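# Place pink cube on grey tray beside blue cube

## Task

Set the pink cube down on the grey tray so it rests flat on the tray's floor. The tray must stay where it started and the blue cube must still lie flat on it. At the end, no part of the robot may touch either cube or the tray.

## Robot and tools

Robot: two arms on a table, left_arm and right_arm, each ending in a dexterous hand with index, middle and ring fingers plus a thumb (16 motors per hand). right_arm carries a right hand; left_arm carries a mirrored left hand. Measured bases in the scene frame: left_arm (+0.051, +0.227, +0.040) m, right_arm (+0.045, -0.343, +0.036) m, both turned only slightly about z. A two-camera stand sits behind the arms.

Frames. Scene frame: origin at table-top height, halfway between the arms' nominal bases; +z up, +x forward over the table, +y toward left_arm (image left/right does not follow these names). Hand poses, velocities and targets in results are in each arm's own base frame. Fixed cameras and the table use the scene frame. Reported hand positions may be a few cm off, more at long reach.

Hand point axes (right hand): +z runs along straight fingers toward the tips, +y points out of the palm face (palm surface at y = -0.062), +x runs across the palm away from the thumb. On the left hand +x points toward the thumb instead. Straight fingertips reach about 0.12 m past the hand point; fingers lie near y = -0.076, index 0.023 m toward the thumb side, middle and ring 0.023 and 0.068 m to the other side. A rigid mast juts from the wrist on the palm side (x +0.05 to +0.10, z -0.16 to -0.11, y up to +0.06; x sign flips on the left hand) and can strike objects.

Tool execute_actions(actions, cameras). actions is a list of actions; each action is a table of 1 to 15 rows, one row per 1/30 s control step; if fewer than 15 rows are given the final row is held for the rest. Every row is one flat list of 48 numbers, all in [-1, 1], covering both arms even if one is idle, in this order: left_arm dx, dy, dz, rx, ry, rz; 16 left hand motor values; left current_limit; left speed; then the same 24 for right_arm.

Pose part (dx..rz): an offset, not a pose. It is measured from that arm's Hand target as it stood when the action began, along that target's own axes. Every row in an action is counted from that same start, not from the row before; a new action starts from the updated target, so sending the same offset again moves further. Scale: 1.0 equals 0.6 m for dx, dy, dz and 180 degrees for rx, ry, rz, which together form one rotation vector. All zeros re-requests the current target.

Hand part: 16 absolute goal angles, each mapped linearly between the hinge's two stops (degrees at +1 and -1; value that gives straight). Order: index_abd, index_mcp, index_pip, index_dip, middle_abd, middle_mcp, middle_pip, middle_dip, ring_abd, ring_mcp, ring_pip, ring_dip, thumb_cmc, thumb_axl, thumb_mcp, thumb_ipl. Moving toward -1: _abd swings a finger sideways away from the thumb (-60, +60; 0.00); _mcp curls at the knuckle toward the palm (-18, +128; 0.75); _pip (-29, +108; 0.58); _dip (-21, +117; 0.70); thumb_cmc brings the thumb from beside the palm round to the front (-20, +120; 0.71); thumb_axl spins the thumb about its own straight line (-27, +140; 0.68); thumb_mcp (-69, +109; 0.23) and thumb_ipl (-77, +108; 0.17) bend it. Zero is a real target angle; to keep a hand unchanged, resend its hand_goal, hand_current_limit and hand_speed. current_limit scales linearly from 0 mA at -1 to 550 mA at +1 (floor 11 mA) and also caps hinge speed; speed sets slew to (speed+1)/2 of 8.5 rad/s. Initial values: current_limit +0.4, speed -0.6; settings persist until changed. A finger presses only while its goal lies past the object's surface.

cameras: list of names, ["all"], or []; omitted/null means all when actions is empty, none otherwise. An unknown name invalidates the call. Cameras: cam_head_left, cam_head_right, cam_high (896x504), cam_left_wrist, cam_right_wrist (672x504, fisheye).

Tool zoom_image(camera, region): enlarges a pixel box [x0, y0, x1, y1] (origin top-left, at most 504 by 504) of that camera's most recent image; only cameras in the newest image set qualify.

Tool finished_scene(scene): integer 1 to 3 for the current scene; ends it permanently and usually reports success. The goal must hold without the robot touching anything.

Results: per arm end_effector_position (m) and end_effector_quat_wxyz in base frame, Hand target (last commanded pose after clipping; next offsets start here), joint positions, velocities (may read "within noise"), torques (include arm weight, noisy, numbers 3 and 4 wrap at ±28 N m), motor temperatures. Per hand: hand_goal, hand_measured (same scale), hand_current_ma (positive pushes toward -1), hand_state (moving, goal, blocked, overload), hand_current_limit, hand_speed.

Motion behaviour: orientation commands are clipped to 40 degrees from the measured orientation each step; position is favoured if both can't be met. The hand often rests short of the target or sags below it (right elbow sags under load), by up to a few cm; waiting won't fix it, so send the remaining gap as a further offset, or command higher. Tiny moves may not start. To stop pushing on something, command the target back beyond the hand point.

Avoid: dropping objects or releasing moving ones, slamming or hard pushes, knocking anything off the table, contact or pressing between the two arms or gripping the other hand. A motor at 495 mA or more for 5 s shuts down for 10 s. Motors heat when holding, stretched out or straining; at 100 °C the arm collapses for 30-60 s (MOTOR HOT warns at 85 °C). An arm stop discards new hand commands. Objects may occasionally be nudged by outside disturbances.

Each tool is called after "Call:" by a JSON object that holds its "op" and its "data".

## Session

Call:
{"op": "execute_actions", "data": {"actions": []}}

Call:
{"op": "zoom_image", "data": {"camera": "cam_head_left", "region": [300, 60, 700, 284]}}

Scene clock: 0.00 s.
left_arm: end_effector_position=(+0.0852, -0.3057, +0.2400) hand_goal=(+0.000, +0.754, +0.576, +0.696, +0.000, +0.754, +0.576, +0.696, +0.000, +0.754, +0.576, +0.696, +0.714, +0.678, +0.226, +0.168) hand_measured=(+0.000, +0.754, +0.576, +0.696, +0.000, +0.754, +0.576, +0.696, +0.000, +0.754, +0.576, +0.696, +0.714, +0.678, +0.226, +0.168) hand_current_ma=(+0, +0, +0, +0, +0, +0, +0, +0, +0, +0, +0, +0, +0, +0, +0, +0) hand_state=(goal, goal, goal, goal, goal, goal, goal, goal, goal, goal, goal, goal, goal, overload, goal, goal) hand_current_limit=0.40 hand_speed=-0.60 end_effector_quat_wxyz=(+0.040, +0.981, -0.185, +0.031) | right_arm: end_effector_position=(+0.4664, +0.1777, +0.2581) hand_goal=(+0.000, +0.754, +0.576, +0.696, +0.000, +0.754, +0.576, +0.696, +0.000, +0.754, +0.576, +0.696, +0.714, +0.678, +0.226, +0.168) hand_measured=(+0.000, +0.754, +0.576, +0.696, +0.000, +0.754, +0.576, +0.696, +0.000, +0.754, +0.576, +0.696, +0.714, +0.678, +0.226, +0.168) hand_current_ma=(+0, +0, +0, +0, +0, +0, +0, +0, +0, +0, +0, +0, +0, +0, +0, +0) hand_state=(goal, goal, goal, goal, goal, goal, goal, goal, goal, goal, goal, goal, goal, goal, goal, goal) hand_current_limit=0.40 hand_speed=-0.60 end_effector_quat_wxyz=(-0.395, +0.582, +0.646, +0.298)
Joint positions: left_arm=[-1.164 0.877 0.913 -1.506 -0.007 0.781] | right_arm=[0.075 1.466 1.284 -1.578 -1.024 -0.135]
Joint velocities: within noise
Joint torques (N m): no reading
Motor temperatures (°C): left_arm=[28 33 29 26 29 26] | right_arm=[32 36 34 26 27 26]
Heat: left arm: hottest shoulder 33 °C; right arm: hottest shoulder 36 °C.
Hand target: left_arm +0.0874, -0.3109, +0.2518; +0.050, +0.981, -0.185, +0.038 | right_arm +0.4719, +0.1782, +0.2698; -0.387, +0.577, +0.650, +0.307

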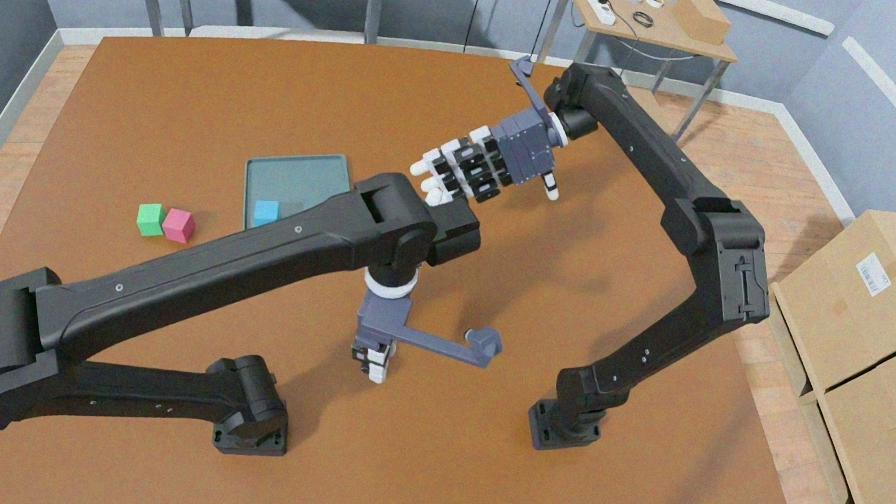

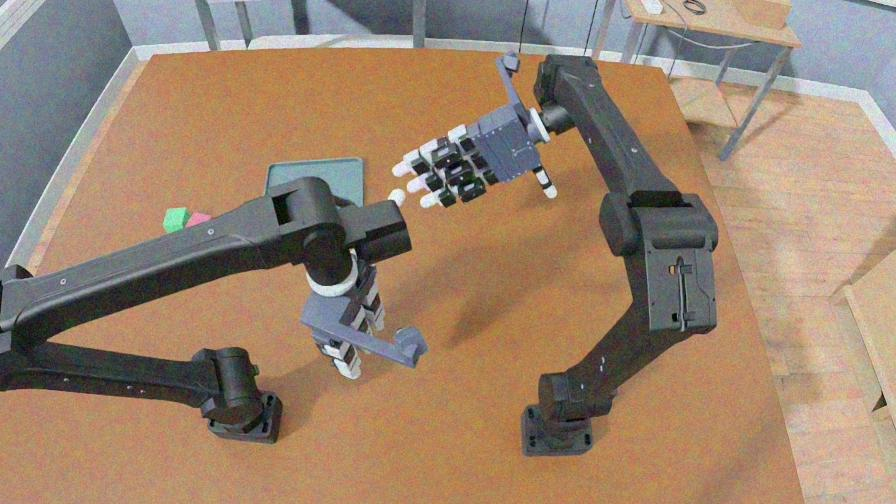

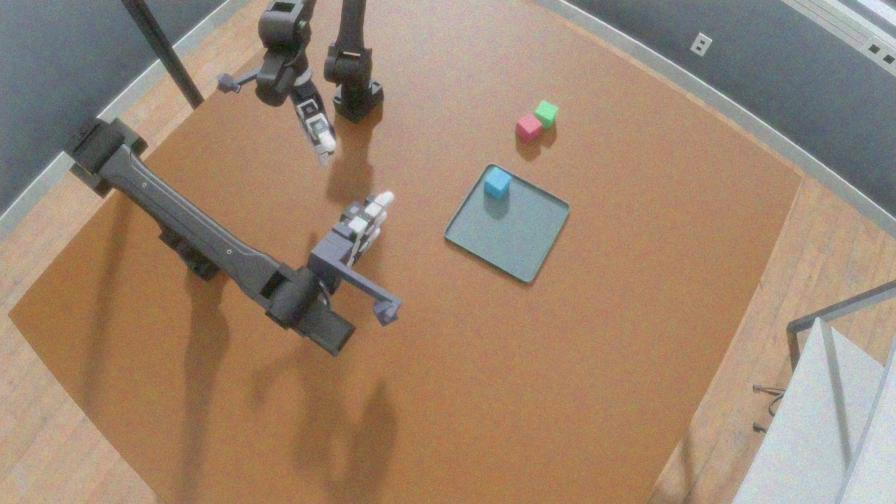

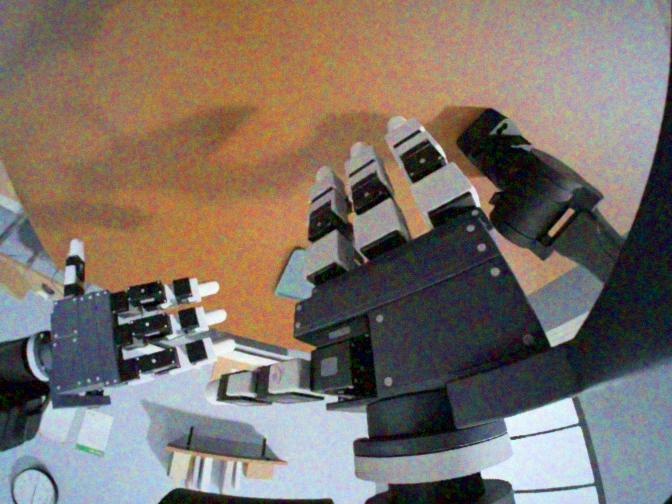

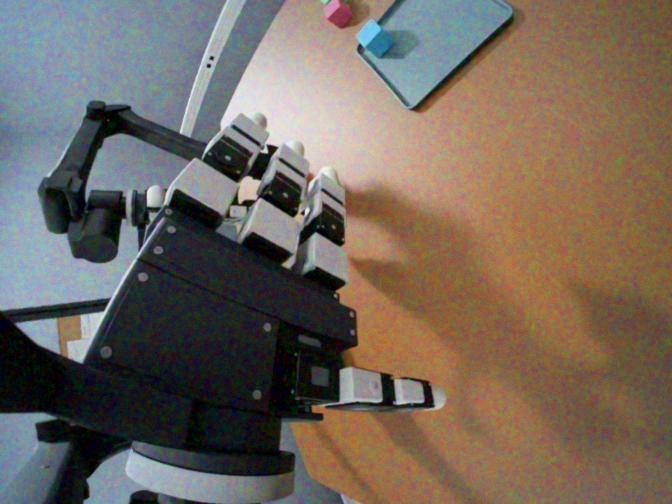

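Scaled by 1.260 from the camera's 896x504 image, which has a finer 1280x720 frame.

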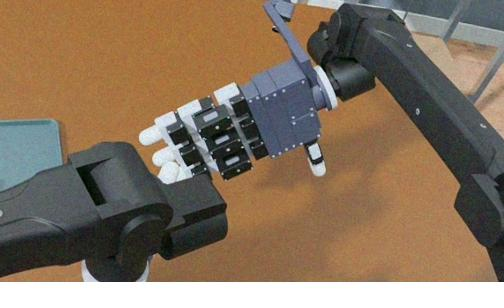

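Call:
{"op": "zoom_image", "data": {"camera": "cam_head_left", "region": [120, 180, 220, 260]}}

Call:
{"op": "zoom_image", "data": {"camera": "cam_high", "region": [430, 70, 610, 300]}}

Call:
{"op": "zoom_image", "data": {"camera": "cam_head_left", "region": [230, 130, 370, 250]}}

Scaled by 5.040 from the camera's 896x504 image, which has a finer 1280x720 frame.

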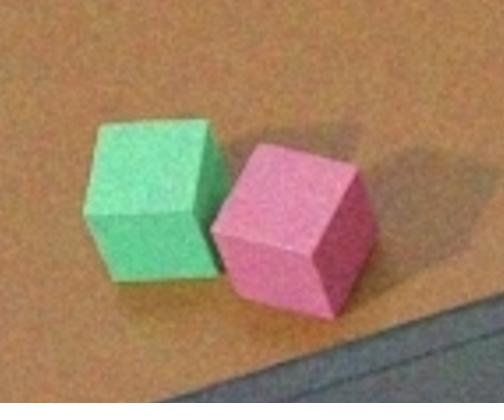

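Scaled by 2.191 from the camera's 896x504 image, which has a finer 1280x720 frame.

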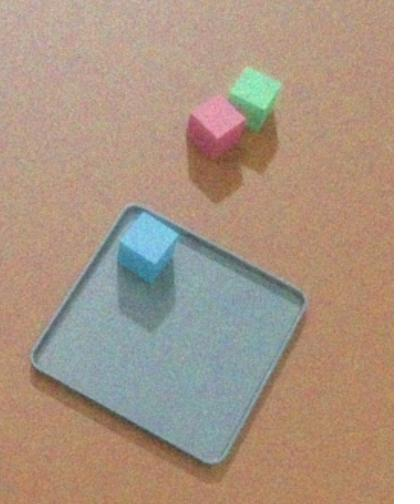

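Scaled by 3.600 from the camera's 896x504 image, which has a finer 1280x720 frame.

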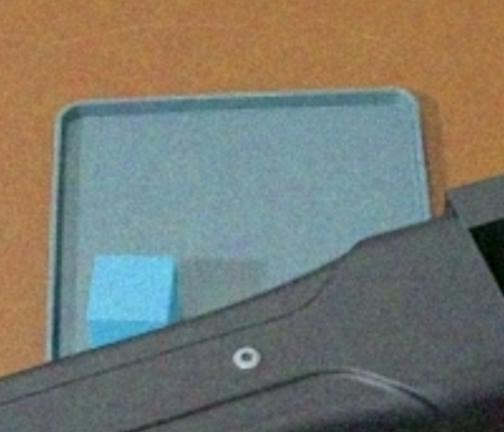

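Call:
{"op": "execute_actions", "data": {"actions": [[[0,0,0,0,0,0,0.233,0.754,0.576,0.696,-0.233,0.754,0.576,0.696,0,0.754,-0.95,-0.2,0.714,0.678,0.226,0.168,0.4,-0.7,-0.05,-0.11,-0.149,0,0,0,0,0.754,0.576,0.696,0,0.754,0.576,0.696,0,0.754,0.576,0.696,0.714,0.678,0.226,0.168,0.4,-0.6]],[[0,0,0,0,0,0,0.233,0.754,0.576,0.696,-0.233,0.754,0.576,0.696,0,0.754,-0.95,-0.2,0.714,0.678,0.226,0.168,0.4,-0.7,-0.05,-0.11,-0.149,0,0,0,0,0.754,0.576,0.696,0,0.754,0.576,0.696,0,0.754,0.576,0.696,0.714,0.678,0.226,0.168,0.4,-0.6]],[[0.169,-0.09,0,0,0,-0.1757,0.233,0.754,0.576,0.696,-0.233,0.754,0.576,0.696,0,0.754,-0.95,-0.2,0.714,0.678,0.226,0.168,0.4,-0.7,0,0,0,0,0,0,0,0.754,0.576,0.696,0,0.754,0.576,0.696,0,0.754,0.576,0.696,0.714,0.678,0.226,0.168,0.4,-0.6]],[[0.202,-0.052,0,0,0,-0.1757,0.233,0.754,0.576,0.696,-0.233,0.754,0.576,0.696,0,0.754,-0.95,-0.2,0.714,0.678,0.226,0.168,0.4,-0.7,0,0,0,0,0,0,0,0.754,0.576,0.696,0,0.754,0.576,0.696,0,0.754,0.576,0.696,0.714,0.678,0.226,0.168,0.4,-0.6]]], "cameras": ["cam_high","cam_head_left"]}}

Scene clock: 72.67 s.
left_arm: end_effector_position=(+0.2992, -0.2330, +0.2326) hand_goal=(+0.234, +0.754, +0.576, +0.696, -0.232, +0.754, +0.576, +0.696, +0.000, +0.754, -0.950, -0.200, +0.714, +0.678, +0.226, +0.168) hand_measured=(+0.232, +0.754, +0.576, +0.696, -0.230, +0.752, +0.576, +0.696, -0.002, +0.756, -0.944, -0.198, +0.714, +0.678, +0.222, +0.168) hand_current_ma=(+0, +0, +0, +0, +0, +0, +0, +0, +0, +0, +2, +0, +0, +0, -1, +0) hand_state=(goal, goal, goal, goal, goal, goal, goal, goal, goal, goal, goal, goal, goal, overload, goal, goal) hand_current_limit=0.40 hand_speed=-0.70 end_effector_quat_wxyz=(+0.040, +0.935, +0.352, -0.008) | right_arm: end_effector_position=(+0.3744, -0.0209, +0.3181) hand_goal=(+0.000, +0.754, +0.576, +0.696, +0.000, +0.754, +0.576, +0.696, +0.000, +0.754, +0.576, +0.696, +0.714, +0.678, +0.226, +0.168) hand_measured=(+0.002, +0.752, +0.576, +0.696, +0.002, +0.752, +0.576, +0.696, +0.002, +0.754, +0.576, +0.696, +0.712, +0.678, +0.224, +0.168) hand_current_ma=(+0, +0, +0, +0, +0, +0, +0, +0, +0, +0, +0, +0, +0, +0, +0, +0) hand_state=(goal, goal, goal, goal, goal, goal, goal, goal, goal, goal, goal, goal, goal, goal, goal, goal) hand_current_limit=0.40 hand_speed=-0.60 end_effector_quat_wxyz=(-0.197, +0.676, +0.598, +0.383)
Joint positions: left_arm=[-0.649 1.058 1.007 -1.46 0.056 0.2] | right_arm=[-0.436 1.052 1.075 -1.673 -0.887 -0.351]
Joint torques (N m): left_arm=[0.38 -2.78 11.82 0.85 0.14 -0.11] | right_arm=[-2.26 -5.71 6.17 -0.96 -0.84 -0.23]
Motor temperatures (°C): left_arm=[28 33 39 26 28 26] | right_arm=[32 36 37 26 29 26]
Heat: left arm: hottest elbow 39 °C; right arm: hottest elbow 37 °C.
Hand target: left_arm +0.3151, -0.2451, +0.2574; +0.063, +0.932, +0.357, +0.006 | right_arm +0.3700, -0.0230, +0.3163; -0.387, +0.577, +0.650, +0.307
Off the commanded pose: left_arm 0.032 m, 3 deg | right_arm 0.005 m, 27 deg.
joint sent to its limit (right arm) — joint 4 (wrist pitch), lower limit. The joint targets are off in orientation, not in position.
Images, in order (width x height): cam_head_left 896x504, cam_high 896x504.

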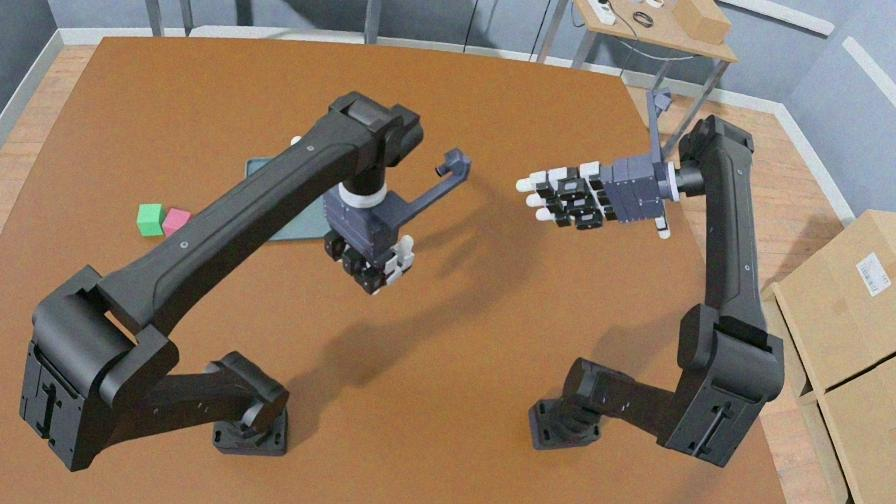

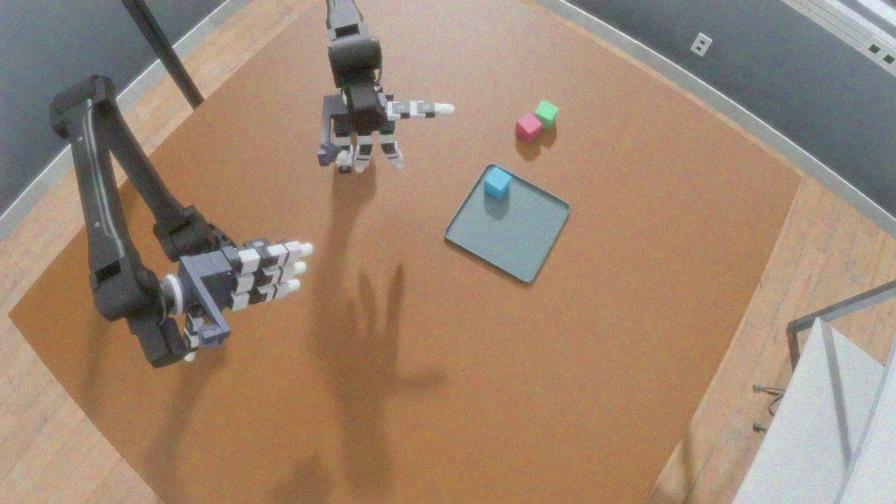

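Call:
{"op": "execute_actions", "data": {"actions": [[[0.2205,-0.0245,0,0,0,-0.1757,0.233,0.754,0.576,0.696,-0.233,0.754,0.576,0.696,0,0.754,-0.95,-0.2,0.714,0.678,0.226,0.168,0.4,-0.7,0,0,0,0,0,0,0,0.754,0.576,0.696,0,0.754,0.576,0.696,0,0.754,0.576,0.696,0.714,0.678,0.226,0.168,0.4,-0.6]],[[0.2227,0.029,0,0,0,-0.1757,0.233,0.754,0.576,0.696,-0.233,0.754,0.576,0.696,0,0.754,-0.95,-0.2,0.714,0.678,0.226,0.168,0.4,-0.7,0,0,0,0,0,0,0,0.754,0.576,0.696,0,0.754,0.576,0.696,0,0.754,0.576,0.696,0.714,0.678,0.226,0.168,0.4,-0.6]],[[0.236,0.104,0,0,0,-0.1757,0.233,0.754,0.576,0.696,-0.233,0.754,0.576,0.696,0,0.754,-0.95,-0.2,0.714,0.678,0.226,0.168,0.4,-0.7,0,0,0,0,0,0,0,0.754,0.576,0.696,0,0.754,0.576,0.696,0,0.754,0.576,0.696,0.714,0.678,0.226,0.168,0.4,-0.6]],[[0.2285,0.146,0.03,0,0,-0.1757,0.233,0.754,0.576,0.696,-0.233,0.754,0.576,0.696,0,0.754,-0.95,-0.2,0.714,0.678,0.226,0.168,0.4,-0.7,0,0,0,0,0,0,0,0.754,0.576,0.696,0,0.754,0.576,0.696,0,0.754,0.576,0.696,0.714,0.678,0.226,0.168,0.4,-0.6]]], "cameras": ["cam_high","cam_head_left","cam_head_right","cam_left_wrist"]}}

Scene clock: 80.60 s.
left_arm: end_effector_position=(+0.4279, +0.2760, +0.1720) hand_goal=(+0.234, +0.754, +0.576, +0.696, -0.232, +0.754, +0.576, +0.696, +0.000, +0.754, -0.950, -0.200, +0.714, +0.678, +0.226, +0.168) hand_measured=(+0.232, +0.752, +0.576, +0.696, -0.230, +0.750, +0.576, +0.696, -0.002, +0.754, -0.944, -0.198, +0.714, +0.678, +0.222, +0.168) hand_current_ma=(+0, +0, +0, +0, +0, -1, +0, +0, +0, +0, +2, +0, +0, +0, -1, +0) hand_state=(goal, goal, goal, goal, goal, goal, goal, goal, goal, goal, goal, goal, goal, overload, goal, goal) hand_current_limit=0.40 hand_speed=-0.70 end_effector_quat_wxyz=(+0.021, +0.106, +0.992, -0.062) | right_arm: end_effector_position=(+0.3744, -0.0209, +0.3181) hand_goal=(+0.000, +0.754, +0.576, +0.696, +0.000, +0.754, +0.576, +0.696, +0.000, +0.754, +0.576, +0.696, +0.714, +0.678, +0.226, +0.168) hand_measured=(+0.002, +0.752, +0.576, +0.696, +0.002, +0.752, +0.576, +0.696, +0.002, +0.754, +0.576, +0.696, +0.712, +0.678, +0.224, +0.168) hand_current_ma=(+0, +0, +0, +0, +0, +0, +0, +0, +0, +0, +0, +0, +0, +0, +0, +0) hand_state=(goal, goal, goal, goal, goal, goal, goal, goal, goal, goal, goal, goal, goal, goal, goal, goal) hand_current_limit=0.40 hand_speed=-0.60 end_effector_quat_wxyz=(-0.197, +0.676, +0.598, +0.383)
Joint positions: left_arm=[0.46 1.61 1.408 -1.4 0.127 -0.896] | right_arm=[-0.436 1.052 1.075 -1.673 -0.887 -0.351]
Joint torques (N m): left_arm=[0.44 -9.82 11.06 -0.1 0.14 -0.13] | right_arm=[-1.85 -6.36 6.26 -0.47 -0.94 -0.21]
Heat: left arm: hottest elbow 40 °C; right arm: hottest elbow 38 °C.
Hand target: left_arm +0.4445, +0.2830, +0.1864; +0.034, +0.101, +0.993, -0.053 | right_arm +0.3700, -0.0230, +0.3163; -0.387, +0.577, +0.650, +0.307
Off the commanded pose: left_arm 0.023 m, 2 deg | right_arm 0.005 m, 27 deg.
joint sent to its limit (right arm) — joint 4 (wrist pitch), lower limit. The joint targets are off in orientation, not in position.
Images, in order (width x height): cam_head_left 896x504, cam_head_right 896x504, cam_high 896x504, cam_left_wrist 672x504.

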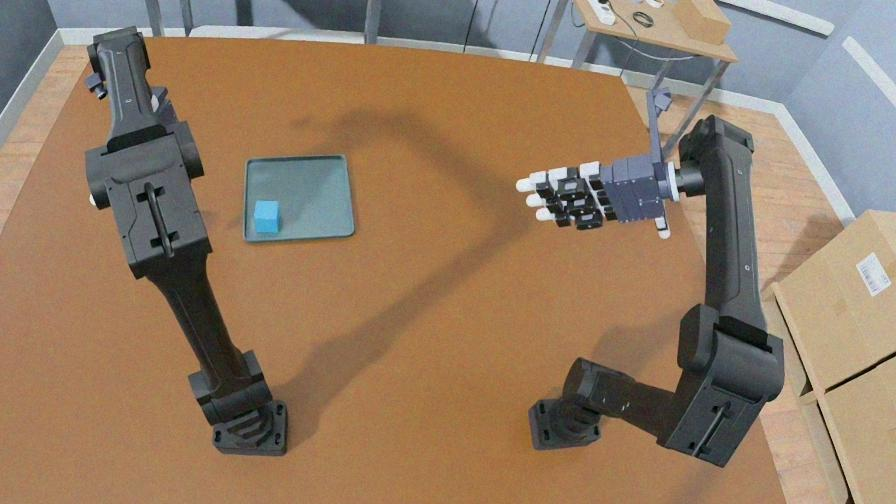

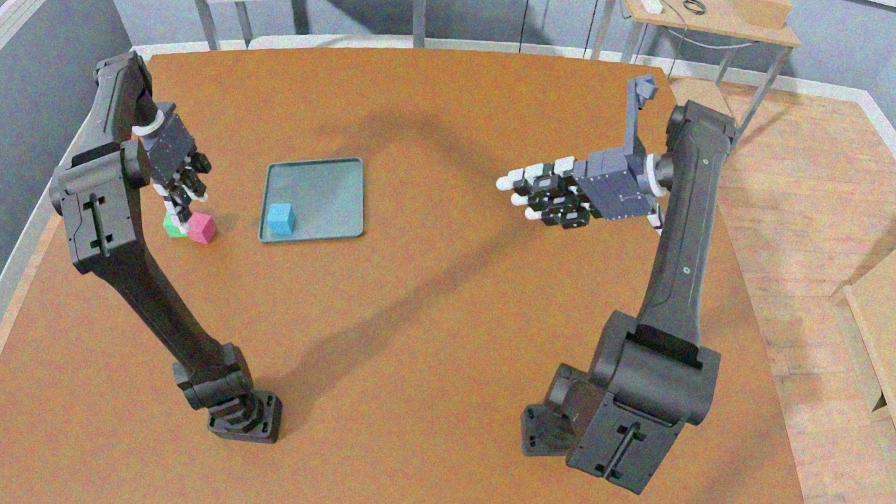

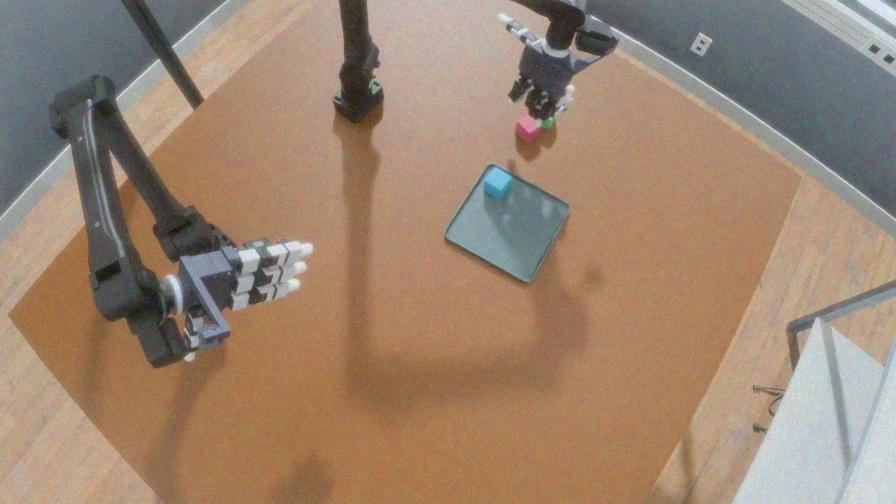

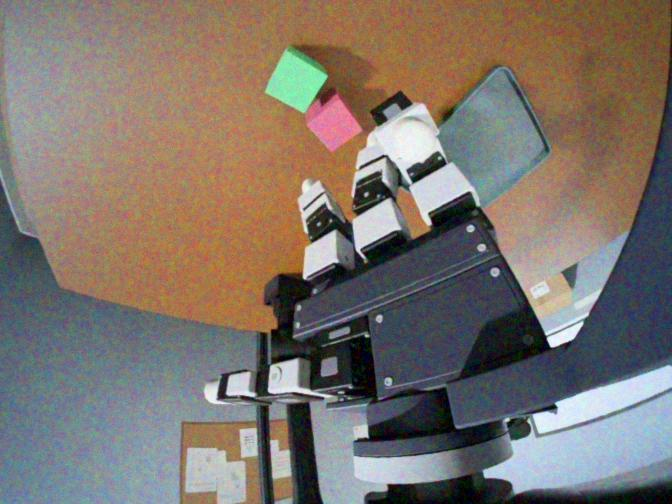

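Call:
{"op": "zoom_image", "data": {"camera": "cam_head_right", "region": [120, 90, 270, 260]}}

Call:
{"op": "zoom_image", "data": {"camera": "cam_high", "region": [470, 10, 630, 170]}}

Call:
{"op": "zoom_image", "data": {"camera": "cam_left_wrist", "region": [230, 20, 480, 270]}}

Scaled by 2.965 from the camera's 896x504 image, which has a finer 1280x720 frame.

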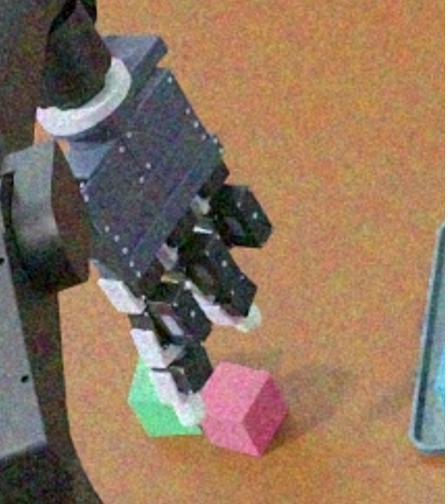

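Scaled by 3.150 from the camera's 896x504 image, which has a finer 1280x720 frame.

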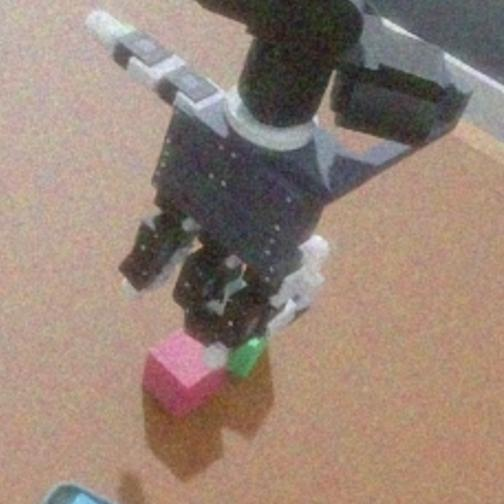

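Scaled by 2.016 from the camera's 672x504 image, which has a finer 960x720 frame.

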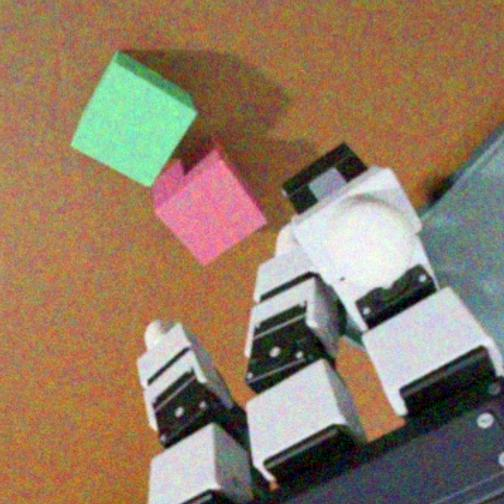

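Call:
{"op": "execute_actions", "data": {"actions": [[[-0.02,0.009,0.011,-0.0315,0.0248,-0.0023,0.233,0.754,0.576,0.696,-0.233,0.754,0.576,0.696,0,0.754,-0.95,-0.2,0.714,0.678,0.226,0.168,0.4,-0.7,0,0,0,0,0,0,0,0.754,0.576,0.696,0,0.754,0.576,0.696,0,0.754,0.576,0.696,0.714,0.678,0.226,0.168,0.4,-0.6]]], "cameras": ["cam_high","cam_head_right","cam_left_wrist"]}}

Call:
{"op": "zoom_image", "data": {"camera": "cam_left_wrist", "region": [230, 20, 480, 270]}}

Call:
{"op": "zoom_image", "data": {"camera": "cam_high", "region": [470, 10, 630, 170]}}

Scene clock: 109.73 s.
left_arm: end_effector_position=(+0.4388, +0.2773, +0.1671) hand_goal=(+0.234, +0.754, +0.576, +0.696, -0.232, +0.754, +0.576, +0.696, +0.000, +0.754, -0.950, -0.200, +0.714, +0.678, +0.226, +0.168) hand_measured=(+0.232, +0.752, +0.576, +0.696, -0.230, +0.752, +0.576, +0.696, -0.002, +0.754, -0.944, -0.198, +0.714, +0.678, +0.222, +0.168) hand_current_ma=(+0, +0, +0, +0, +0, +0, +0, +0, +0, +0, +2, +0, +0, +0, -1, +0) hand_state=(goal, goal, goal, goal, goal, goal, goal, goal, goal, goal, goal, goal, goal, overload, goal, goal) hand_current_limit=0.40 hand_speed=-0.70 end_effector_quat_wxyz=(-0.018, +0.103, +0.994, -0.013) | right_arm: end_effector_position=(+0.3744, -0.0209, +0.3181) hand_goal=(+0.000, +0.754, +0.576, +0.696, +0.000, +0.754, +0.576, +0.696, +0.000, +0.754, +0.576, +0.696, +0.714, +0.678, +0.226, +0.168) hand_measured=(+0.002, +0.752, +0.576, +0.696, +0.002, +0.752, +0.576, +0.696, +0.002, +0.754, +0.576, +0.696, +0.712, +0.678, +0.224, +0.168) hand_current_ma=(+0, +0, +0, +0, +0, +0, +0, +0, +0, +0, +0, +0, +0, +0, +0, +0) hand_state=(goal, goal, goal, goal, goal, goal, goal, goal, goal, goal, goal, goal, goal, goal, goal, goal) hand_current_limit=0.40 hand_speed=-0.60 end_effector_quat_wxyz=(-0.197, +0.676, +0.598, +0.383)
Joint positions: left_arm=[0.406 1.654 1.427 -1.387 0.004 -0.957] | right_arm=[-0.436 1.052 1.075 -1.673 -0.887 -0.351]
Joint torques (N m): left_arm=[0.5 -10.11 11.06 0.36 -0.23 -0.12] | right_arm=[-1.96 -5.83 6.22 -0.47 -0.85 -0.21]
Motor temperatures (°C): left_arm=[28 34 47 26 28 25] | right_arm=[32 36 38 26 29 26]
Heat: left arm: hottest elbow 47 °C; right arm: hottest elbow 38 °C.
Hand target: left_arm +0.4578, +0.2852, +0.1805; +0.000, +0.098, +0.995, +0.000 | right_arm +0.3700, -0.0230, +0.3163; -0.387, +0.577, +0.650, +0.307
Off the commanded pose: left_arm 0.024 m, 3 deg | right_arm 0.005 m, 27 deg.
joint sent to its limit (right arm) — joint 4 (wrist pitch), lower limit. The joint targets are off in orientation, not in position.
Images, in order (width x height): cam_head_right 896x504, cam_high 896x504, cam_left_wrist 672x504.

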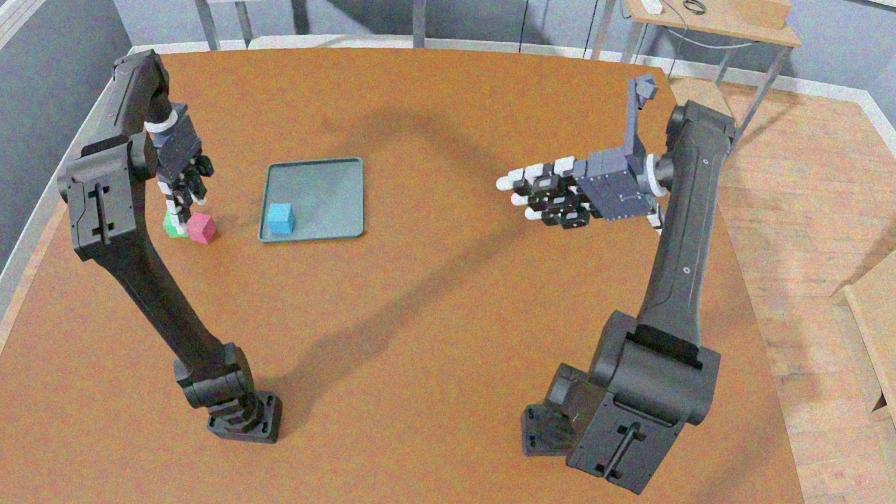

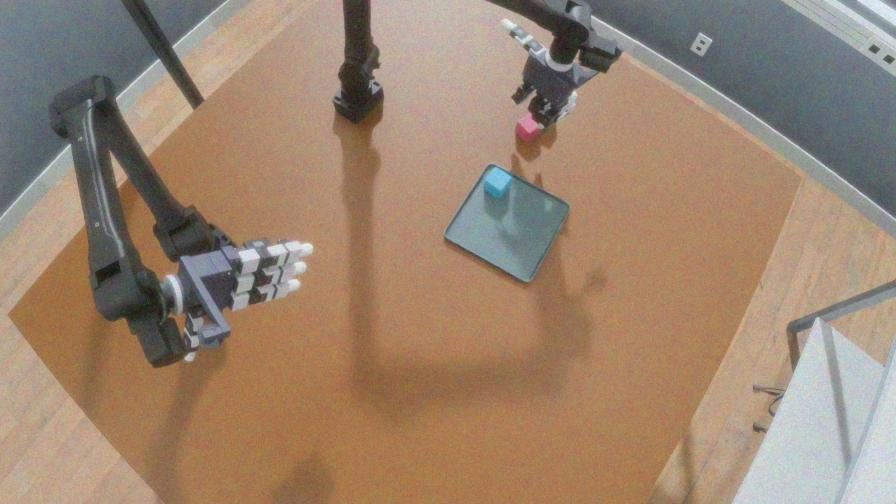

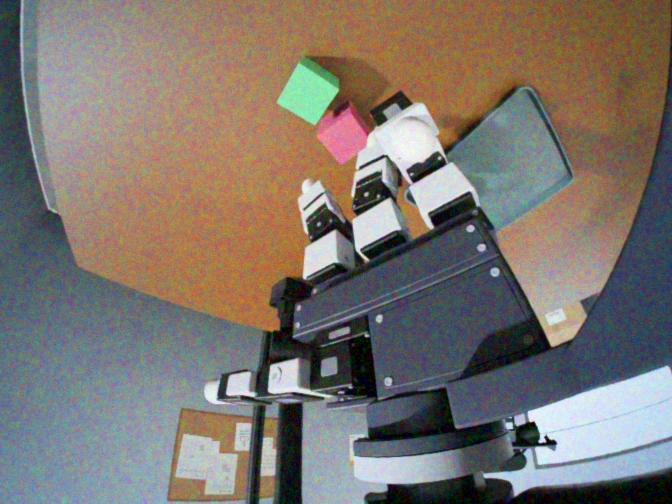

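Scaled by 2.016 from the camera's 672x504 image, which has a finer 960x720 frame.

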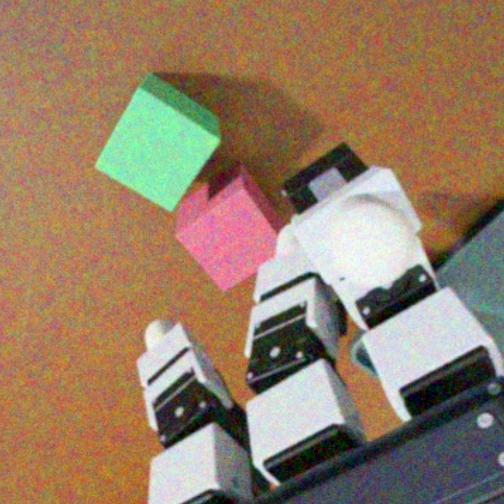

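Scaled by 3.150 from the camera's 896x504 image, which has a finer 1280x720 frame.

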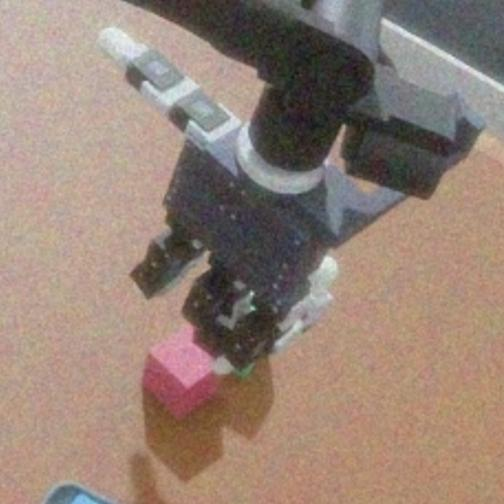

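Call:
{"op": "execute_actions", "data": {"actions": [[[-0.014,0.0063,0.0367,0,0,0,0.233,0.754,0.576,0.696,-0.233,0.754,0.576,0.696,0,0.754,-0.95,-0.2,0.714,0.678,0.226,0.168,0.4,-0.7,0,0,0,0,0,0,0,0.754,0.576,0.696,0,0.754,0.576,0.696,0,0.754,0.576,0.696,0.714,0.678,0.226,0.168,0.4,-0.6]]], "cameras": ["cam_high","cam_head_right","cam_left_wrist"]}}

Call:
{"op": "zoom_image", "data": {"camera": "cam_left_wrist", "region": [230, 20, 480, 270]}}

Call:
{"op": "zoom_image", "data": {"camera": "cam_high", "region": [470, 10, 630, 170]}}

Call:
{"op": "zoom_image", "data": {"camera": "cam_head_right", "region": [120, 130, 260, 260]}}

Scene clock: 119.53 s.
left_arm: end_effector_position=(+0.4495, +0.2820, +0.1492) hand_goal=(+0.234, +0.754, +0.576, +0.696, -0.232, +0.754, +0.576, +0.696, +0.000, +0.754, -0.950, -0.200, +0.714, +0.678, +0.226, +0.168) hand_measured=(+0.232, +0.752, +0.576, +0.696, -0.230, +0.752, +0.576, +0.696, -0.002, +0.754, -0.944, -0.198, +0.714, +0.678, +0.222, +0.168) hand_current_ma=(+0, +0, +0, +0, +0, +0, +0, +0, +0, +0, +2, +0, +0, +0, -1, +0) hand_state=(goal, goal, goal, goal, goal, goal, goal, goal, goal, goal, goal, goal, goal, overload, goal, goal) hand_current_limit=0.40 hand_speed=-0.70 end_effector_quat_wxyz=(-0.015, +0.101, +0.995, -0.011) | right_arm: end_effector_position=(+0.3744, -0.0209, +0.3181) hand_goal=(+0.000, +0.754, +0.576, +0.696, +0.000, +0.754, +0.576, +0.696, +0.000, +0.754, +0.576, +0.696, +0.714, +0.678, +0.226, +0.168) hand_measured=(+0.002, +0.752, +0.576, +0.696, +0.002, +0.752, +0.576, +0.696, +0.002, +0.754, +0.576, +0.696, +0.712, +0.678, +0.224, +0.168) hand_current_ma=(+0, +0, +0, +0, +0, +0, +0, +0, +0, +0, +0, +0, +0, +0, +0, +0) hand_state=(goal, goal, goal, goal, goal, goal, goal, goal, goal, goal, goal, goal, goal, goal, goal, goal) hand_current_limit=0.40 hand_speed=-0.60 end_effector_quat_wxyz=(-0.197, +0.676, +0.598, +0.383)
Joint positions: left_arm=[0.406 1.692 1.427 -1.343 0.004 -0.961] | right_arm=[-0.436 1.052 1.075 -1.673 -0.887 -0.351]
Joint torques (N m): left_arm=[0.26 -10.64 10.13 0.57 -0.23 -0.12] | right_arm=[-1.67 -5.3 6.24 -0.59 -0.88 -0.19]
Heat: left arm: hottest elbow 46 °C; right arm: hottest elbow 38 °C.
Hand target: left_arm +0.4668, +0.2872, +0.1585; +0.000, +0.098, +0.995, +0.000 | right_arm +0.3700, -0.0230, +0.3163; -0.387, +0.577, +0.650, +0.307
Off the commanded pose: left_arm 0.020 m, 2 deg | right_arm 0.005 m, 27 deg.
joint sent to its limit (right arm) — joint 4 (wrist pitch), lower limit. The joint targets are off in orientation, not in position.
Images, in order (width x height): cam_head_right 896x504, cam_high 896x504, cam_left_wrist 672x504.

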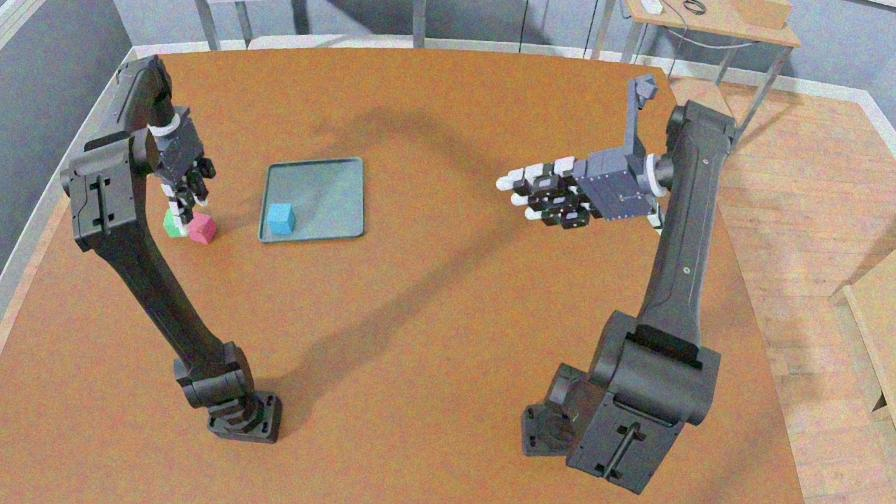

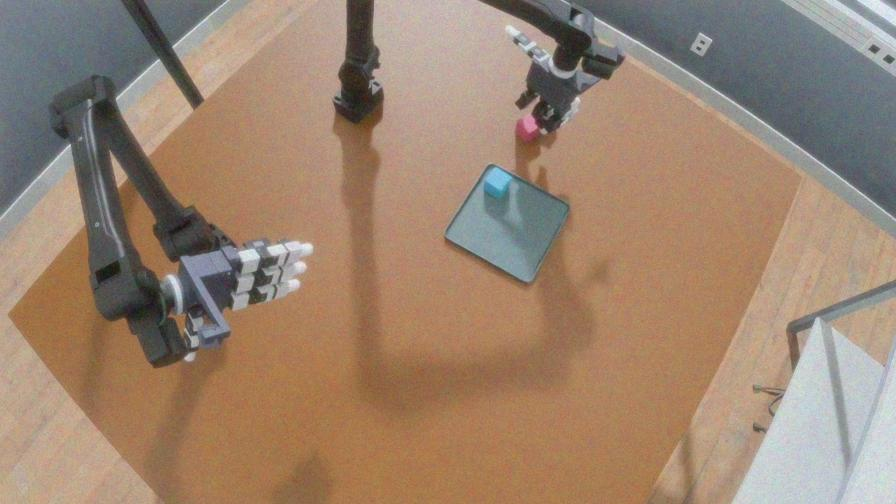

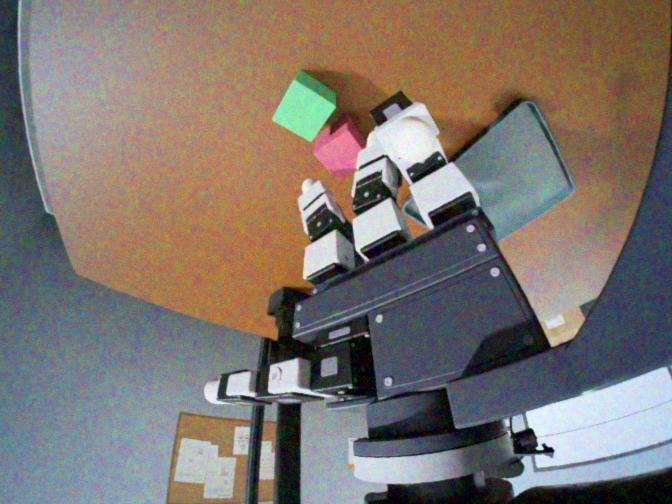

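Scaled by 2.016 from the camera's 672x504 image, which has a finer 960x720 frame.

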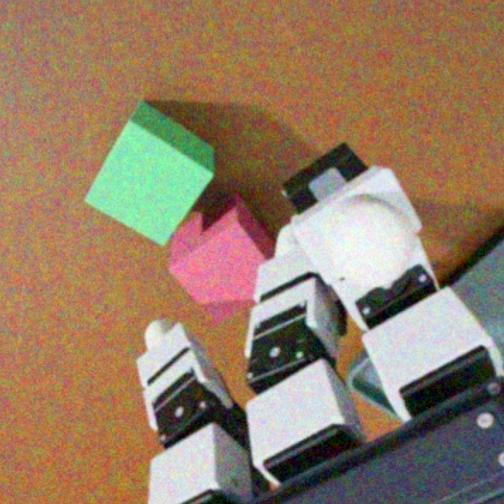

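Scaled by 3.150 from the camera's 896x504 image, which has a finer 1280x720 frame.

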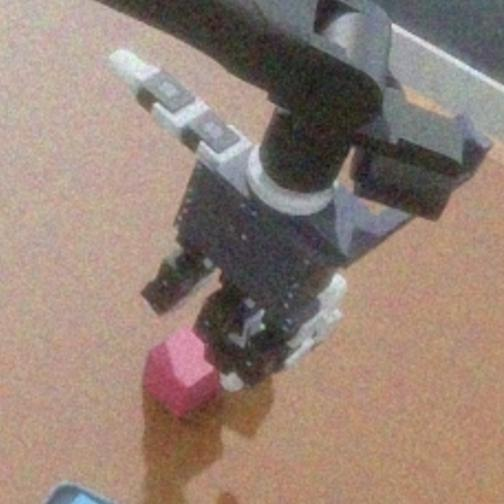

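Scaled by 3.600 from the camera's 896x504 image, which has a finer 1280x720 frame.

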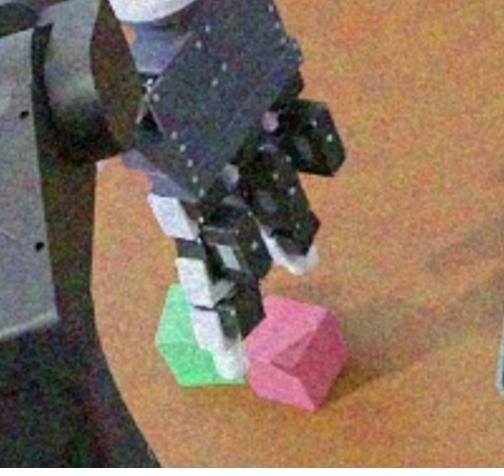

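Call:
{"op": "execute_actions", "data": {"actions": [[[-0.001,-0.008,0.034,0,0,0,0.233,0.754,0.576,0.696,-0.233,0.754,0.576,0.696,0,0.754,-0.95,-0.2,0.714,0.678,0.226,0.168,0.4,-0.7,0,0,0,0,0,0,0,0.754,0.576,0.696,0,0.754,0.576,0.696,0,0.754,0.576,0.696,0.714,0.678,0.226,0.168,0.4,-0.6]]], "cameras": ["cam_high","cam_head_right","cam_left_wrist"]}}

Call:
{"op": "zoom_image", "data": {"camera": "cam_left_wrist", "region": [230, 20, 480, 270]}}

Call:
{"op": "zoom_image", "data": {"camera": "cam_high", "region": [490, 60, 590, 160]}}

Call:
{"op": "zoom_image", "data": {"camera": "cam_head_right", "region": [120, 130, 260, 260]}}

Scene clock: 138.90 s.
left_arm: end_effector_position=(+0.4615, +0.2855, +0.1489) hand_goal=(+0.234, +0.754, +0.576, +0.696, -0.232, +0.754, +0.576, +0.696, +0.000, +0.754, -0.950, -0.200, +0.714, +0.678, +0.226, +0.168) hand_measured=(+0.232, +0.752, +0.576, +0.696, -0.230, +0.752, +0.576, +0.696, -0.002, +0.754, -0.944, -0.198, +0.714, +0.678, +0.222, +0.168) hand_current_ma=(+0, +0, +0, +0, +0, +0, +0, +0, +0, +0, +2, +0, +0, +0, -1, +0) hand_state=(goal, goal, goal, goal, goal, goal, goal, goal, goal, goal, goal, goal, goal, overload, goal, goal) hand_current_limit=0.40 hand_speed=-0.70 end_effector_quat_wxyz=(+0.006, +0.099, +0.995, +0.001) | right_arm: end_effector_position=(+0.3744, -0.0209, +0.3181) hand_goal=(+0.000, +0.754, +0.576, +0.696, +0.000, +0.754, +0.576, +0.696, +0.000, +0.754, +0.576, +0.696, +0.714, +0.678, +0.226, +0.168) hand_measured=(+0.002, +0.752, +0.576, +0.696, +0.002, +0.752, +0.576, +0.696, +0.002, +0.754, +0.576, +0.696, +0.712, +0.678, +0.224, +0.168) hand_current_ma=(+0, +0, +0, +0, +0, +0, +0, +0, +0, +0, +0, +0, +0, +0, +0, +0) hand_state=(goal, goal, goal, goal, goal, goal, goal, goal, goal, goal, goal, goal, goal, goal, goal, goal) hand_current_limit=0.40 hand_speed=-0.60 end_effector_quat_wxyz=(-0.197, +0.676, +0.598, +0.383)
Joint positions: left_arm=[0.403 1.695 1.427 -1.292 0.004 -0.97] | right_arm=[-0.436 1.052 1.075 -1.673 -0.887 -0.351]
Joint torques (N m): left_arm=[-0.09 -10.29 7.16 0.7 -0.24 -0.12] | right_arm=[-1.61 -6.48 6.54 -0.44 -0.87 -0.22]
Heat: left arm: hottest elbow 45 °C; right arm: hottest elbow 38 °C.
Hand target: left_arm +0.4664, +0.2824, +0.1381; +0.000, +0.098, +0.995, +0.000 | right_arm +0.3700, -0.0230, +0.3163; -0.387, +0.577, +0.650, +0.307
Off the commanded pose: left_arm 0.012 m, 1 deg | right_arm 0.005 m, 27 deg.
joint sent to its limit (right arm) — joint 4 (wrist pitch), lower limit. The joint targets are off in orientation, not in position.
Images, in order (width x height): cam_head_right 896x504, cam_high 896x504, cam_left_wrist 672x504.

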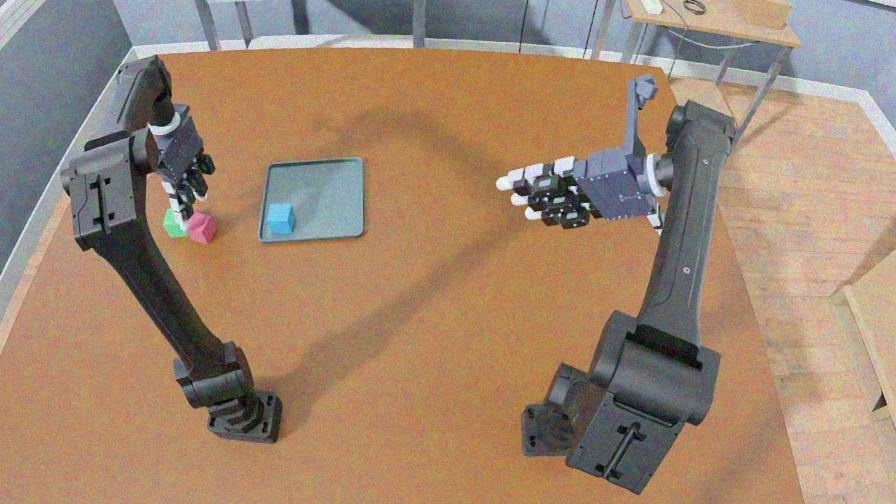

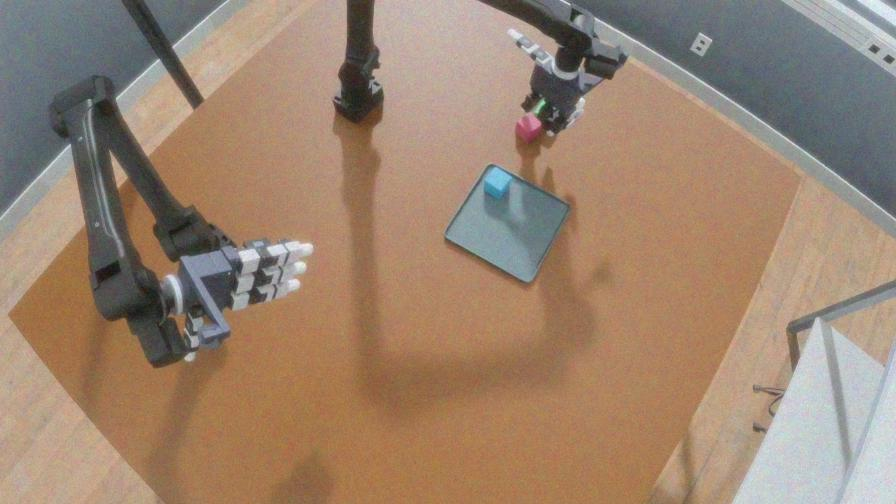

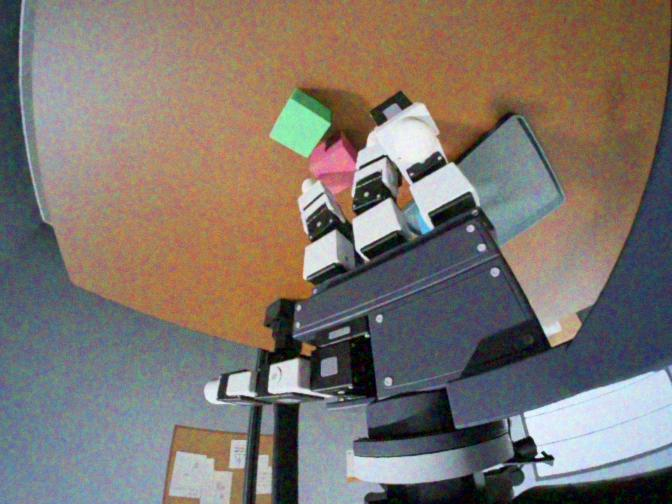

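Scaled by 2.016 from the camera's 672x504 image, which has a finer 960x720 frame.

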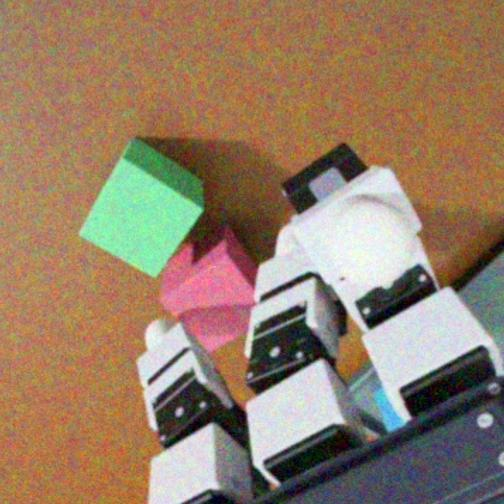

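Scaled by 5.040 from the camera's 896x504 image, which has a finer 1280x720 frame.

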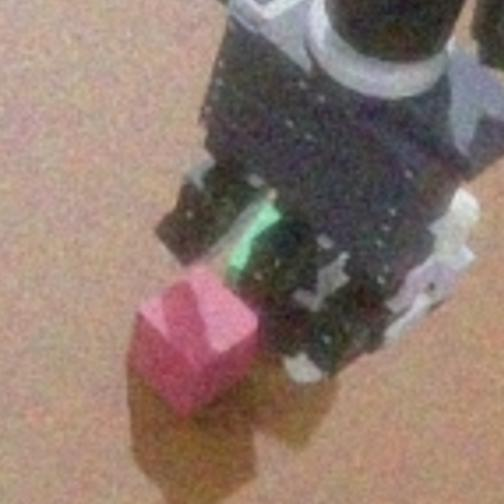

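Scaled by 3.600 from the camera's 896x504 image, which has a finer 1280x720 frame.

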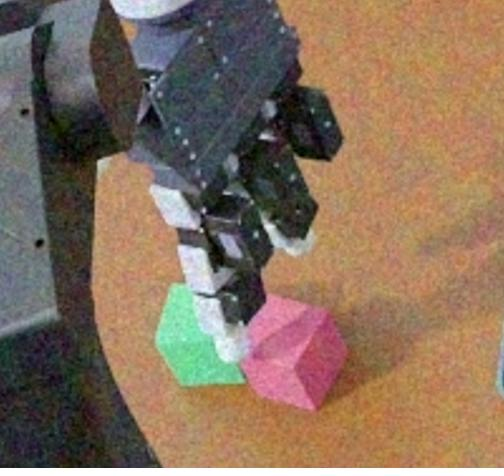

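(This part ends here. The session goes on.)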